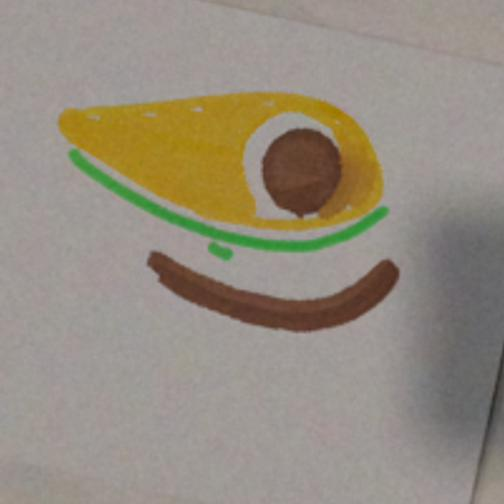

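Call:
move(target=[0,0,0,0,0,0,0.182,0,-0.752,0.985,0.182,0,-0.752,0.985,0.182,0,-0.752,0.985,-0.686,0.677,0.2247,0.0595,0.5,-0.85,-0.0895,0.1962,0.2055,0,0,0,0.13,0,-0.78,0.985,0.13,0,-0.78,0.985,0.13,0,-0.78,0.985,-0.686,0.677,-0.14,0.03,0.68,-0.88], speed=0.15)

Call:
move(target=[[0,0,0,0,0,0,0.182,0,-0.752,0.985,0.182,0,-0.752,0.985,0.182,0,-0.752,0.985,-0.686,0.677,0.2247,0.0595,0.5,-0.85,-0.0177,0,0,0,0,0,0.13,0,-0.78,0.985,0.13,0,-0.78,0.985,0.13,0,-0.78,0.985,-0.686,0.677,-0.14,0.03,0.68,-0.88],[0,0,0,0,0,0,0.182,0,-0.752,0.985,0.182,0,-0.752,0.985,0.182,0,-0.752,0.985,-0.686,0.677,0.2247,0.0595,0.5,-0.85,-0.0177,0.0039,0.01656,0,0,0,0.13,0,-0.78,0.985,0.13,0,-0.78,0.985,0.13,0,-0.78,0.985,-0.686,0.677,-0.14,0.03,0.68,-0.88],[0,0,0,0,0,0,0.182,0,-0.752,0.985,0.182,0,-0.752,0.985,0.182,0,-0.752,0.985,-0.686,0.677,0.2247,0.0595,0.5,-0.85,-0.0177,0.0131,0.03866,0,0,0,0.13,0,-0.78,0.985,0.13,0,-0.78,0.985,0.13,0,-0.78,0.985,-0.686,0.677,-0.14,0.03,0.68,-0.88],[0,0,0,0,0,0,0.182,0,-0.752,0.985,0.182,0,-0.752,0.985,0.182,0,-0.752,0.985,-0.686,0.677,0.2247,0.0595,0.5,-0.85,-0.0177,0.02911,0.05458,0,0,0,0.13,0,-0.78,0.985,0.13,0,-0.78,0.985,0.13,0,-0.78,0.985,-0.686,0.677,-0.14,0.03,0.68,-0.88],[0,0,0,0,0,0,0.182,0,-0.752,0.985,0.182,0,-0.752,0.985,0.182,0,-0.752,0.985,-0.686,0.677,0.2247,0.0595,0.5,-0.85,-0.0177,0.05049,0.06861,0,0,0,0.13,0,-0.78,0.985,0.13,0,-0.78,0.985,0.13,0,-0.78,0.985,-0.686,0.677,-0.14,0.03,0.68,-0.88],[0,0,0,0,0,0,0.182,0,-0.752,0.985,0.182,0,-0.752,0.985,0.182,0,-0.752,0.985,-0.686,0.677,0.2247,0.0595,0.5,-0.85,-0.0177,0.07831,0.08092,0,0,0,0.13,0,-0.78,0.985,0.13,0,-0.78,0.985,0.13,0,-0.78,0.985,-0.686,0.677,-0.14,0.03,0.68,-0.88],[0,0,0,0,0,0,0.182,0,-0.752,0.985,0.182,0,-0.752,0.985,0.182,0,-0.752,0.985,-0.686,0.677,0.2247,0.0595,0.5,-0.85,-0.0177,0.10348,0.08943,0,0,0,0.13,0,-0.78,0.985,0.13,0,-0.78,0.985,0.13,0,-0.78,0.985,-0.686,0.677,-0.14,0.03,0.68,-0.88],[0,0,0,0,0,0,0.182,0,-0.752,0.985,0.182,0,-0.752,0.985,0.182,0,-0.752,0.985,-0.686,0.677,0.2247,0.0595,0.5,-0.85,-0.0177,0.12754,0.09452,0,0,0,0.13,0,-0.78,0.985,0.13,0,-0.78,0.985,0.13,0,-0.78,0.985,-0.686,0.677,-0.14,0.03,0.68,-0.88],[0,0,0,0,0,0,0.182,0,-0.752,0.985,0.182,0,-0.752,0.985,0.182,0,-0.752,0.985,-0.686,0.677,0.2247,0.0595,0.5,-0.85,-0.0177,0.11374,0.09274,0,0,0,0.13,0,-0.78,0.985,0.13,0,-0.78,0.985,0.13,0,-0.78,0.985,-0.686,0.677,-0.14,0.03,0.68,-0.88],[0,0,0,0,0,0,0.182,0,-0.752,0.985,0.182,0,-0.752,0.985,0.182,0,-0.752,0.985,-0.686,0.677,0.2247,0.0595,0.5,-0.85,-0.0177,0.07769,0.08349,0,0,0,0.13,0,-0.78,0.985,0.13,0,-0.78,0.985,0.13,0,-0.78,0.985,-0.686,0.677,-0.14,0.03,0.68,-0.88],[0,0,0,0,0,0,0.182,0,-0.752,0.985,0.182,0,-0.752,0.985,0.182,0,-0.752,0.985,-0.686,0.677,0.2247,0.0595,0.5,-0.85,-0.0177,0.04887,0.07192,0,0,0,0.13,0,-0.78,0.985,0.13,0,-0.78,0.985,0.13,0,-0.78,0.985,-0.686,0.677,-0.14,0.03,0.68,-0.88],[0,0,0,0,0,0,0.182,0,-0.752,0.985,0.182,0,-0.752,0.985,0.182,0,-0.752,0.985,-0.686,0.677,0.2247,0.0595,0.5,-0.85,-0.0177,0.02645,0.05796,0,0,0,0.13,0,-0.78,0.985,0.13,0,-0.78,0.985,0.13,0,-0.78,0.985,-0.686,0.677,-0.14,0.03,0.68,-0.88],[0,0,0,0,0,0,0.182,0,-0.752,0.985,0.182,0,-0.752,0.985,0.182,0,-0.752,0.985,-0.686,0.677,0.2247,0.0595,0.5,-0.85,-0.0177,0.01011,0.04163,0,0,0,0.13,0,-0.78,0.985,0.13,0,-0.78,0.985,0.13,0,-0.78,0.985,-0.686,0.677,-0.14,0.03,0.68,-0.88],[0,0,0,0,0,0,0.182,0,-0.752,0.985,0.182,0,-0.752,0.985,0.182,0,-0.752,0.985,-0.686,0.677,0.2247,0.0595,0.5,-0.85,-0.0177,0.00158,0.01809,0,0,0,0.13,0,-0.78,0.985,0.13,0,-0.78,0.985,0.13,0,-0.78,0.985,-0.686,0.677,-0.14,0.03,0.68,-0.88],[0,0,0,0,0,0,0.182,0,-0.752,0.985,0.182,0,-0.752,0.985,0.182,0,-0.752,0.985,-0.686,0.677,0.2247,0.0595,0.5,-0.85,-0.0177,0.00023,-0.00183,0,0,0,0.13,0,-0.78,0.985,0.13,0,-0.78,0.985,0.13,0,-0.78,0.985,-0.686,0.677,-0.14,0.03,0.68,-0.88]], speed=[0.015,0.03,0.03,0.03,0.03,0.03,0.03,0.03,0.03,0.03,0.03,0.03,0.03,0.03,0.03], blend=[0.001,0.003,0.003,0.003,0.003,0.003,0.003,0.001,0.003,0.003,0.003,0.003,0.003,0.003,0])

Call:
move(target=[[0,0,0,0,0,0,0.182,0,-0.752,0.985,0.182,0,-0.752,0.985,0.182,0,-0.752,0.985,-0.686,0.677,0.2247,0.0595,0.5,-0.85,0,-0.00113,0.02154,0,0,0,0.13,0,-0.78,0.985,0.13,0,-0.78,0.985,0.13,0,-0.78,0.985,-0.686,0.677,-0.14,0.03,0.68,-0.88],[0,0,0,0,0,0,0.182,0,-0.752,0.985,0.182,0,-0.752,0.985,0.182,0,-0.752,0.985,-0.686,0.677,0.2247,0.0595,0.5,-0.85,0,0.00689,0.04644,0,0,0,0.13,0,-0.78,0.985,0.13,0,-0.78,0.985,0.13,0,-0.78,0.985,-0.686,0.677,-0.14,0.03,0.68,-0.88],[0,0,0,0,0,0,0.182,0,-0.752,0.985,0.182,0,-0.752,0.985,0.182,0,-0.752,0.985,-0.686,0.677,0.2247,0.0595,0.5,-0.85,0,0.02362,0.06324,0,0,0,0.13,0,-0.78,0.985,0.13,0,-0.78,0.985,0.13,0,-0.78,0.985,-0.686,0.677,-0.14,0.03,0.68,-0.88],[0,0,0,0,0,0,0.182,0,-0.752,0.985,0.182,0,-0.752,0.985,0.182,0,-0.752,0.985,-0.686,0.677,0.2247,0.0595,0.5,-0.85,0,0.04696,0.077,0,0,0,0.13,0,-0.78,0.985,0.13,0,-0.78,0.985,0.13,0,-0.78,0.985,-0.686,0.677,-0.14,0.03,0.68,-0.88],[0,0,0,0,0,0,0.182,0,-0.752,0.985,0.182,0,-0.752,0.985,0.182,0,-0.752,0.985,-0.686,0.677,0.2247,0.0595,0.5,-0.85,0,0.07684,0.08789,0,0,0,0.13,0,-0.78,0.985,0.13,0,-0.78,0.985,0.13,0,-0.78,0.985,-0.686,0.677,-0.14,0.03,0.68,-0.88],[0,0,0,0,0,0,0.182,0,-0.752,0.985,0.182,0,-0.752,0.985,0.182,0,-0.752,0.985,-0.686,0.677,0.2247,0.0595,0.5,-0.85,0,0.10364,0.09442,0,0,0,0.13,0,-0.78,0.985,0.13,0,-0.78,0.985,0.13,0,-0.78,0.985,-0.686,0.677,-0.14,0.03,0.68,-0.88],[0,0,0,0,0,0,0.182,0,-0.752,0.985,0.182,0,-0.752,0.985,0.182,0,-0.752,0.985,-0.686,0.677,0.2247,0.0595,0.5,-0.85,0,0.07576,0.09115,0,0,0,0.13,0,-0.78,0.985,0.13,0,-0.78,0.985,0.13,0,-0.78,0.985,-0.686,0.677,-0.14,0.03,0.68,-0.88],[0,0,0,0,0,0,0.182,0,-0.752,0.985,0.182,0,-0.752,0.985,0.182,0,-0.752,0.985,-0.686,0.677,0.2247,0.0595,0.5,-0.85,0,0.04527,0.08045,0,0,0,0.13,0,-0.78,0.985,0.13,0,-0.78,0.985,0.13,0,-0.78,0.985,-0.686,0.677,-0.14,0.03,0.68,-0.88],[0,0,0,0,0,0,0.182,0,-0.752,0.985,0.182,0,-0.752,0.985,0.182,0,-0.752,0.985,-0.686,0.677,0.2247,0.0595,0.5,-0.85,0,0.02095,0.06662,0,0,0,0.13,0,-0.78,0.985,0.13,0,-0.78,0.985,0.13,0,-0.78,0.985,-0.686,0.677,-0.14,0.03,0.68,-0.88],[0,0,0,0,0,0,0.182,0,-0.752,0.985,0.182,0,-0.752,0.985,0.182,0,-0.752,0.985,-0.686,0.677,0.2247,0.0595,0.5,-0.85,0,0.0039,0.04941,0,0,0,0.13,0,-0.78,0.985,0.13,0,-0.78,0.985,0.13,0,-0.78,0.985,-0.686,0.677,-0.14,0.03,0.68,-0.88],[0,0,0,0,0,0,0.182,0,-0.752,0.985,0.182,0,-0.752,0.985,0.182,0,-0.752,0.985,-0.686,0.677,0.2247,0.0595,0.5,-0.85,0,-0.00361,0.02316,0,0,0,0.13,0,-0.78,0.985,0.13,0,-0.78,0.985,0.13,0,-0.78,0.985,-0.686,0.677,-0.14,0.03,0.68,-0.88],[0,0,0,0,0,0,0.182,0,-0.752,0.985,0.182,0,-0.752,0.985,0.182,0,-0.752,0.985,-0.686,0.677,0.2247,0.0595,0.5,-0.85,0,-0.00391,0.00435,0,0,0,0.13,0,-0.78,0.985,0.13,0,-0.78,0.985,0.13,0,-0.78,0.985,-0.686,0.677,-0.14,0.03,0.68,-0.88]], speed=0.03, blend=[0.003,0.003,0.003,0.003,0.003,0.001,0.003,0.003,0.003,0.003,0.003,0])

Call:
move(target=[[0,0,0,0,0,0,0.182,0,-0.752,0.985,0.182,0,-0.752,0.985,0.182,0,-0.752,0.985,-0.686,0.677,0.2247,0.0595,0.5,-0.85,0,-0.00218,0.02044,0,0,0,0.13,0,-0.78,0.985,0.13,0,-0.78,0.985,0.13,0,-0.78,0.985,-0.686,0.677,-0.14,0.03,0.68,-0.88],[0,0,0,0,0,0,0.182,0,-0.752,0.985,0.182,0,-0.752,0.985,0.182,0,-0.752,0.985,-0.686,0.677,0.2247,0.0595,0.5,-0.85,0,0.00482,0.04803,0,0,0,0.13,0,-0.78,0.985,0.13,0,-0.78,0.985,0.13,0,-0.78,0.985,-0.686,0.677,-0.14,0.03,0.68,-0.88],[0,0,0,0,0,0,0.182,0,-0.752,0.985,0.182,0,-0.752,0.985,0.182,0,-0.752,0.985,-0.686,0.677,0.2247,0.0595,0.5,-0.85,0,0.02227,0.06571,0,0,0,0.13,0,-0.78,0.985,0.13,0,-0.78,0.985,0.13,0,-0.78,0.985,-0.686,0.677,-0.14,0.03,0.68,-0.88],[0,0,0,0,0,0,0.182,0,-0.752,0.985,0.182,0,-0.752,0.985,0.182,0,-0.752,0.985,-0.686,0.677,0.2247,0.0595,0.5,-0.85,0,0.04758,0.07921,0,0,0,0.13,0,-0.78,0.985,0.13,0,-0.78,0.985,0.13,0,-0.78,0.985,-0.686,0.677,-0.14,0.03,0.68,-0.88],[0,0,0,0,0,0,0.182,0,-0.752,0.985,0.182,0,-0.752,0.985,0.182,0,-0.752,0.985,-0.686,0.677,0.2247,0.0595,0.5,-0.85,0,0.07928,0.08903,0,0,0,0.13,0,-0.78,0.985,0.13,0,-0.78,0.985,0.13,0,-0.78,0.985,-0.686,0.677,-0.14,0.03,0.68,-0.88],[0,0,0,0,0,0,0.182,0,-0.752,0.985,0.182,0,-0.752,0.985,0.182,0,-0.752,0.985,-0.686,0.677,0.2247,0.0595,0.5,-0.85,0,0.10686,0.09259,0,0,0,0.13,0,-0.78,0.985,0.13,0,-0.78,0.985,0.13,0,-0.78,0.985,-0.686,0.677,-0.14,0.03,0.68,-0.88],[0,0,0,0,0,0,0.182,0,-0.752,0.985,0.182,0,-0.752,0.985,0.182,0,-0.752,0.985,-0.686,0.677,0.2247,0.0595,0.5,-0.85,0,0.12937,0.09327,0,0,0,0.13,0,-0.78,0.985,0.13,0,-0.78,0.985,0.13,0,-0.78,0.985,-0.686,0.677,-0.14,0.03,0.68,-0.88],[0,0,0,0,0,0,0.182,0,-0.752,0.985,0.182,0,-0.752,0.985,0.182,0,-0.752,0.985,-0.686,0.677,0.2247,0.0595,0.5,-0.85,0,0.13857,0.09296,0,0,0,0.13,0,-0.78,0.985,0.13,0,-0.78,0.985,0.13,0,-0.78,0.985,-0.686,0.677,-0.14,0.03,0.68,-0.88],[0,0,0,0,0,0,0.182,0,-0.752,0.985,0.182,0,-0.752,0.985,0.182,0,-0.752,0.985,-0.686,0.677,0.2247,0.0595,0.5,-0.85,0.03,0.13857,0.09296,0,0,0,0.13,0,-0.78,0.985,0.13,0,-0.78,0.985,0.13,0,-0.78,0.985,-0.686,0.677,-0.14,0.03,0.68,-0.88]], speed=0.03, blend=[0.003,0.003,0.003,0.003,0.003,0.003,0.003,0.001,0])

Call:
move(target=[0,0,0,0,0,0,0.182,0,-0.752,0.985,0.182,0,-0.752,0.985,0.182,0,-0.752,0.985,-0.686,0.677,0.2247,0.0595,0.5,-0.85,0.07,-0.31,-0.31,0,0,0,0.13,0,-0.78,0.985,0.13,0,-0.78,0.985,0.13,0,-0.78,0.985,-0.686,0.677,-0.14,0.03,0.68,-0.88], speed=0.2, cameras=["cam_above"])

Call:
zoom_image(camera="cam_above", region=[160, 240, 300, 380])

Scene clock: 4405.23 s.
left_arm: end_effector_position=(+0.4998, +0.3501, +0.2196) hand_goal=(+0.182, +0.000, -0.752, +0.986, +0.182, +0.000, -0.752, +0.986, +0.182, +0.000, -0.752, +0.986, -0.686, +0.678, +0.224, +0.060) hand_measured=(+0.180, -0.002, -0.752, +0.990, +0.180, +0.002, -0.752, +0.990, +0.180, +0.002, -0.752, +0.984, -0.684, +0.678, +0.218, +0.062) hand_current_ma=(-6, -7, -1, +9, -9, +7, -1, +10, -9, +7, +0, -8, +8, -2, -28, +6) hand_state=(goal, goal, goal, goal, goal, goal, goal, goal, goal, goal, goal, goal, goal, goal, goal, goal) hand_current_limit=0.50 hand_speed=-0.85 end_effector_quat_wxyz=(+0.101, -0.192, +0.866, -0.451) | right_arm: end_effector_position=(+0.5831, -0.0656, +0.0765) hand_goal=(+0.130, +0.000, -0.780, +0.986, +0.130, +0.000, -0.780, +0.986, +0.130, +0.000, -0.780, +0.986, -0.686, +0.678, -0.140, +0.030) hand_measured=(+0.186, +0.000, -0.760, +0.998, +0.174, +0.000, -0.764, +0.992, +0.136, +0.000, -0.782, +0.986, -0.680, +0.678, -0.032, +0.080) hand_current_ma=(+165, +0, +40, +20, +123, +0, +29, +7, +8, +1, -2, +0, +7, +0, +462, +194) hand_state=(blocked, goal, blocked, goal, blocked, goal, goal, goal, goal, goal, goal, goal, goal, goal, blocked, blocked) hand_current_limit=0.68 hand_speed=-0.88 end_effector_quat_wxyz=(+0.653, -0.271, -0.653, -0.271)
Joint positions: left_arm=[3.764 -1.52 -2.023 -1.428 0.634 -1.251] | right_arm=[-0.068 -0.655 1.298 -0.642 -0.812 -1.572]
Joint torques (N m): left_arm=[11.45 17.62 26.87 0.29 -3.33 2.12] | right_arm=[6.33 -37.98 -21.18 3.33 1.38 -1.59]
Wrist force (N): left_arm=[0.6 0.7 0.1] | right_arm=[-0.6 0.0 -0.2]
Wrist torque (N m): left_arm=[0.18 -0.14 -0.18] | right_arm=[-0.07 -0.01 0.16]
Wrist force, peak (N): left_arm=[0.8 0.6 0.3] | right_arm=[-0.5 -1.2 -1.4]
Hand target: left_arm +0.4998, +0.3501, +0.2196; +0.101, -0.192, +0.866, -0.451 | right_arm +0.5831, -0.0655, +0.0765; +0.653, -0.271, -0.653, -0.271
Off the commanded pose: left_arm 0.000 m, 0 deg | right_arm 0.000 m, 0 deg.
move: done

Scene clock: 4413.23 s.
left_arm: end_effector_position=(+0.4998, +0.3501, +0.2196) hand_goal=(+0.182, +0.000, -0.752, +0.986, +0.182, +0.000, -0.752, +0.986, +0.182, +0.000, -0.752, +0.986, -0.686, +0.678, +0.224, +0.060) hand_measured=(+0.180, -0.002, -0.752, +0.990, +0.180, +0.002, -0.752, +0.990, +0.180, +0.002, -0.752, +0.984, -0.684, +0.678, +0.218, +0.062) hand_current_ma=(-6, -7, -1, +9, -9, +7, -1, +10, -9, +7, +0, -8, +8, -2, -28, +6) hand_state=(goal, goal, goal, goal, goal, goal, goal, goal, goal, goal, goal, goal, goal, goal, goal, goal) hand_current_limit=0.50 hand_speed=-0.85 end_effector_quat_wxyz=(+0.101, -0.192, +0.866, -0.451) | right_arm: end_effector_position=(+0.5839, -0.0662, +0.0659) hand_goal=(+0.130, +0.000, -0.780, +0.986, +0.130, +0.000, -0.780, +0.986, +0.130, +0.000, -0.780, +0.986, -0.686, +0.678, -0.140, +0.030) hand_measured=(+0.186, -0.002, -0.762, +0.998, +0.174, -0.002, -0.764, +0.992, +0.138, +0.002, -0.782, +0.986, -0.682, +0.678, -0.032, +0.080) hand_current_ma=(+163, -2, +34, +18, +123, -1, +29, +8, +11, +1, -3, +1, +5, +0, +462, +194) hand_state=(blocked, goal, goal, goal, blocked, goal, goal, goal, goal, goal, goal, goal, goal, goal, blocked, blocked) hand_current_limit=0.68 hand_speed=-0.88 end_effector_quat_wxyz=(+0.653, -0.271, -0.653, -0.271)
Joint positions: left_arm=[3.764 -1.52 -2.023 -1.428 0.634 -1.251] | right_arm=[-0.069 -0.637 1.296 -0.658 -0.813 -1.572]
Joint torques (N m): left_arm=[12.07 17.37 27.17 0.25 -3.26 2.07] | right_arm=[-5.43 -37.88 -20.32 3.65 -1.65 1.01]
Wrist force (N): left_arm=[0.6 0.6 0.2] | right_arm=[1.2 0.0 0.0]
Wrist torque (N m): left_arm=[0.16 -0.14 -0.17] | right_arm=[-0.03 0.05 0.06]
Wrist force, peak (N): left_arm=[0.9 0.6 0.1] | right_arm=[3.4 -0.3 -1.3]
Hand target: left_arm +0.4998, +0.3501, +0.2196; +0.101, -0.192, +0.866, -0.451 | right_arm +0.5839, -0.0662, +0.0659; +0.653, -0.271, -0.653, -0.271
Off the commanded pose: left_arm 0.000 m, 0 deg | right_arm 0.000 m, 0 deg.
move: done

Scene clock: 4419.93 s.
left_arm: end_effector_position=(+0.4998, +0.3501, +0.2196) hand_goal=(+0.182, +0.000, -0.752, +0.986, +0.182, +0.000, -0.752, +0.986, +0.182, +0.000, -0.752, +0.986, -0.686, +0.678, +0.224, +0.060) hand_measured=(+0.180, -0.002, -0.752, +0.990, +0.180, +0.002, -0.752, +0.990, +0.180, +0.002, -0.752, +0.984, -0.684, +0.678, +0.218, +0.062) hand_current_ma=(-6, -7, -1, +9, -9, +7, -1, +10, -9, +7, +0, -8, +8, -2, -28, +6) hand_state=(goal, goal, goal, goal, goal, goal, goal, goal, goal, goal, goal, goal, goal, goal, goal, goal) hand_current_limit=0.50 hand_speed=-0.85 end_effector_quat_wxyz=(+0.101, -0.192, +0.866, -0.451) | right_arm: end_effector_position=(+0.5804, -0.0660, +0.0659) hand_goal=(+0.130, +0.000, -0.780, +0.986, +0.130, +0.000, -0.780, +0.986, +0.130, +0.000, -0.780, +0.986, -0.686, +0.678, -0.140, +0.030) hand_measured=(+0.186, -0.002, -0.762, +0.998, +0.174, -0.002, -0.764, +0.992, +0.138, +0.002, -0.782, +0.986, -0.682, +0.678, -0.032, +0.080) hand_current_ma=(+163, -2, +34, +18, +122, -1, +29, +8, +11, +1, -3, +1, +5, +0, +462, +194) hand_state=(blocked, goal, goal, goal, blocked, goal, goal, goal, goal, goal, goal, goal, goal, goal, blocked, blocked) hand_current_limit=0.68 hand_speed=-0.88 end_effector_quat_wxyz=(+0.653, -0.271, -0.653, -0.271)
Joint positions: left_arm=[3.764 -1.52 -2.023 -1.428 0.634 -1.251] | right_arm=[-0.069 -0.644 1.31 -0.665 -0.813 -1.572]
Joint torques (N m): left_arm=[11.73 17.36 27.05 0.37 -3.3 1.96] | right_arm=[-6.61 -36.51 -21.07 3.61 -1.46 0.84]
Wrist force (N): left_arm=[0.5 0.6 0.4] | right_arm=[1.8 -0.1 0.1]
Wrist torque (N m): left_arm=[0.13 -0.12 -0.19] | right_arm=[-0.03 -0.04 0.13]
Wrist force, peak (N): left_arm=[0.7 0.7 0.4] | right_arm=[3.0 0.7 -0.6]
Hand target: left_arm +0.4998, +0.3501, +0.2196; +0.101, -0.192, +0.866, -0.451 | right_arm +0.5804, -0.0660, +0.0659; +0.653, -0.271, -0.653, -0.271
Off the commanded pose: left_arm 0.000 m, 0 deg | right_arm 0.000 m, 0 deg.
move: done

Scene clock: 4424.77 s.
left_arm: end_effector_position=(+0.4998, +0.3501, +0.2196) hand_goal=(+0.182, +0.000, -0.752, +0.986, +0.182, +0.000, -0.752, +0.986, +0.182, +0.000, -0.752, +0.986, -0.686, +0.678, +0.224, +0.060) hand_measured=(+0.180, -0.002, -0.752, +0.990, +0.180, +0.002, -0.752, +0.990, +0.180, +0.002, -0.752, +0.984, -0.684, +0.678, +0.218, +0.062) hand_current_ma=(-6, -7, -1, +9, -9, +7, -1, +10, -9, +7, +0, -8, +8, -2, -28, +6) hand_state=(goal, goal, goal, goal, goal, goal, goal, goal, goal, goal, goal, goal, goal, goal, goal, goal) hand_current_limit=0.50 hand_speed=-0.85 end_effector_quat_wxyz=(+0.101, -0.192, +0.866, -0.451) | right_arm: end_effector_position=(+0.5999, +0.0322, +0.0839) hand_goal=(+0.130, +0.000, -0.780, +0.986, +0.130, +0.000, -0.780, +0.986, +0.130, +0.000, -0.780, +0.986, -0.686, +0.678, -0.140, +0.030) hand_measured=(+0.186, +0.000, -0.768, +0.998, +0.174, +0.000, -0.764, +0.992, +0.140, +0.002, -0.778, +0.986, -0.682, +0.678, -0.032, +0.080) hand_current_ma=(+163, +0, +21, +18, +122, +0, +29, +8, +17, +1, +1, +1, +5, +0, +462, +194) hand_state=(blocked, goal, goal, goal, blocked, goal, goal, goal, goal, goal, goal, goal, goal, goal, blocked, blocked) hand_current_limit=0.68 hand_speed=-0.88 end_effector_quat_wxyz=(+0.653, -0.271, -0.653, -0.271)
Joint positions: left_arm=[3.764 -1.52 -2.023 -1.428 0.634 -1.251] | right_arm=[0.076 -0.58 1.122 -0.54 -0.668 -1.573]
Joint torques (N m): left_arm=[11.48 16.98 27.64 0.26 -3.22 2.05] | right_arm=[6.21 -64.98 -22.84 3.64 1.04 -0.97]
Wrist force (N): left_arm=[0.5 0.5 0.4] | right_arm=[-1.3 0.0 -0.7]
Wrist torque (N m): left_arm=[0.12 -0.12 -0.18] | right_arm=[-0.01 0.06 0.15]
Wrist force, peak (N): left_arm=[0.5 0.8 0.3] | right_arm=[2.9 0.2 -1.0]
Hand target: left_arm +0.4998, +0.3501, +0.2196; +0.101, -0.192, +0.866, -0.451 | right_arm +0.5999, +0.0322, +0.0840; +0.653, -0.271, -0.653, -0.271
Off the commanded pose: left_arm 0.000 m, 0 deg | right_arm 0.000 m, 0 deg.
move: done; blend cut to 0.0028 m at target 7

Scene clock: 4426.63 s.
left_arm: end_effector_position=(+0.4998, +0.3501, +0.2196) hand_goal=(+0.182, +0.000, -0.752, +0.986, +0.182, +0.000, -0.752, +0.986, +0.182, +0.000, -0.752, +0.986, -0.686, +0.678, +0.224, +0.060) hand_measured=(+0.180, -0.002, -0.752, +0.990, +0.180, +0.002, -0.752, +0.990, +0.180, +0.002, -0.752, +0.984, -0.684, +0.678, +0.218, +0.062) hand_current_ma=(-6, -7, -1, +9, -9, +7, -1, +10, -9, +7, +0, -8, +8, -2, -28, +6) hand_state=(goal, goal, goal, goal, goal, goal, goal, goal, goal, goal, goal, goal, goal, goal, goal, goal) hand_current_limit=0.50 hand_speed=-0.85 end_effector_quat_wxyz=(+0.101, -0.192, +0.866, -0.451) | right_arm: end_effector_position=(+0.5996, -0.2308, +0.1257) hand_goal=(+0.130, +0.000, -0.780, +0.986, +0.130, +0.000, -0.780, +0.986, +0.130, +0.000, -0.780, +0.986, -0.686, +0.678, -0.140, +0.030) hand_measured=(+0.186, +0.000, -0.768, +0.998, +0.174, +0.000, -0.764, +0.992, +0.140, +0.002, -0.778, +0.986, -0.682, +0.678, -0.032, +0.080) hand_current_ma=(+163, +0, +21, +18, +122, +0, +29, +8, +17, +1, +1, +1, +5, +0, +462, +194) hand_state=(blocked, goal, goal, goal, blocked, goal, goal, goal, goal, goal, goal, goal, goal, goal, blocked, blocked) hand_current_limit=0.68 hand_speed=-0.88 end_effector_quat_wxyz=(+0.653, -0.271, -0.653, -0.271)
Joint positions: left_arm=[3.764 -1.52 -2.023 -1.428 0.634 -1.251] | right_arm=[-0.315 -0.705 1.248 -0.542 -1.059 -1.572]
Joint torques (N m): left_arm=[10.73 17.98 26.9 0.34 -3.25 1.9] | right_arm=[-5.04 -61.35 -22.81 4.08 -1.72 0]
Wrist force (N): left_arm=[0.5 0.4 0.2] | right_arm=[-1.1 -0.1 -0.6]
Wrist torque (N m): left_arm=[0.13 -0.12 -0.18] | right_arm=[-0.03 0.06 0.12]
Wrist force, peak (N): left_arm=[0.4 0.9 0.3] | right_arm=[-0.8 -1.6 -1.4]
Hand target: left_arm +0.4998, +0.3501, +0.2196; +0.101, -0.192, +0.866, -0.451 | right_arm +0.5997, -0.2309, +0.1257; +0.653, -0.271, -0.653, -0.271
Off the commanded pose: left_arm 0.000 m, 0 deg | right_arm 0.000 m, 0 deg.
move: done
Images, in order (width x height): cam_above 504x504.

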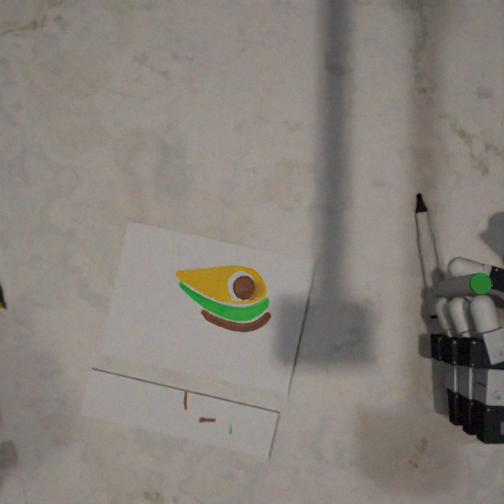

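Scaled by 3.600 from the camera's 504x504 image, which has a finer 720x720 frame.

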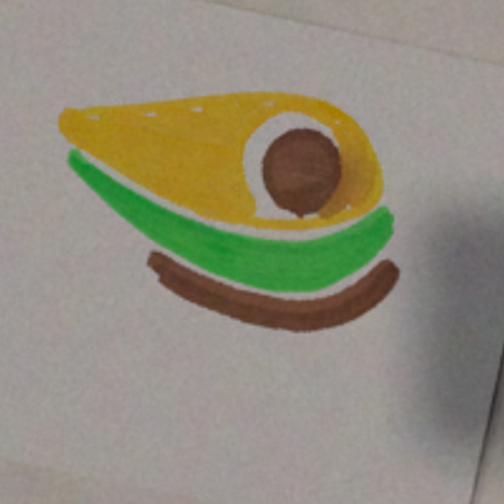

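Call:
move(target=[0,0,0,0,0,0,0.182,0,-0.752,0.985,0.182,0,-0.752,0.985,0.182,0,-0.752,0.985,-0.686,0.677,0.2247,0.0595,0.5,-0.85,-0.0823,0.30857,0.28017,0,0,0,0.13,0,-0.78,0.985,0.13,0,-0.78,0.985,0.13,0,-0.78,0.985,-0.686,0.677,-0.14,0.03,0.68,-0.88], speed=0.2, cameras=["cam_above"])

Scene clock: 4511.10 s.
left_arm: end_effector_position=(+0.4998, +0.3501, +0.2196) hand_goal=(+0.182, +0.000, -0.752, +0.986, +0.182, +0.000, -0.752, +0.986, +0.182, +0.000, -0.752, +0.986, -0.686, +0.678, +0.224, +0.060) hand_measured=(+0.180, -0.002, -0.752, +0.990, +0.180, +0.002, -0.752, +0.990, +0.180, +0.002, -0.752, +0.984, -0.684, +0.678, +0.218, +0.062) hand_current_ma=(-6, -7, -1, +9, -9, +7, -1, +10, -9, +7, +0, -8, +8, -2, -28, +6) hand_state=(goal, goal, goal, goal, goal, goal, goal, goal, goal, goal, goal, goal, goal, goal, goal, goal) hand_current_limit=0.50 hand_speed=-0.85 end_effector_quat_wxyz=(+0.101, -0.192, +0.866, -0.451) | right_arm: end_effector_position=(+0.6119, +0.0189, +0.0766) hand_goal=(+0.130, +0.000, -0.780, +0.986, +0.130, +0.000, -0.780, +0.986, +0.130, +0.000, -0.780, +0.986, -0.686, +0.678, -0.140, +0.030) hand_measured=(+0.186, +0.000, -0.768, +0.998, +0.174, +0.000, -0.764, +0.992, +0.140, +0.002, -0.778, +0.986, -0.682, +0.678, -0.032, +0.080) hand_current_ma=(+163, +0, +21, +18, +122, +0, +29, +8, +17, +1, +1, +1, +5, +0, +462, +194) hand_state=(blocked, goal, goal, goal, blocked, goal, goal, goal, goal, goal, goal, goal, goal, goal, blocked, blocked) hand_current_limit=0.68 hand_speed=-0.88 end_effector_quat_wxyz=(+0.653, -0.271, -0.653, -0.271)
Joint positions: left_arm=[3.764 -1.52 -2.023 -1.428 0.634 -1.251] | right_arm=[0.055 -0.553 1.087 -0.533 -0.689 -1.573]
Joint torques (N m): left_arm=[11.37 17.37 27.76 0.2 -3.35 1.96] | right_arm=[6.94 -42.05 -21.07 3.7 1.36 -1.45]
Wrist force (N): left_arm=[0.5 0.5 0.3] | right_arm=[-1.0 0.5 -0.3]
Wrist torque (N m): left_arm=[0.13 -0.12 -0.18] | right_arm=[0.03 0.03 0.14]
Wrist force, peak (N): left_arm=[0.7 0.7 0.4] | right_arm=[-1.0 -1.5 -1.6]
Hand target: left_arm +0.4998, +0.3501, +0.2196; +0.101, -0.192, +0.866, -0.451 | right_arm +0.6119, +0.0189, +0.0766; +0.653, -0.271, -0.653, -0.271
Off the commanded pose: left_arm 0.000 m, 0 deg | right_arm 0.000 m, 0 deg.
move: done
Images, in order (width x height): cam_above 504x504.

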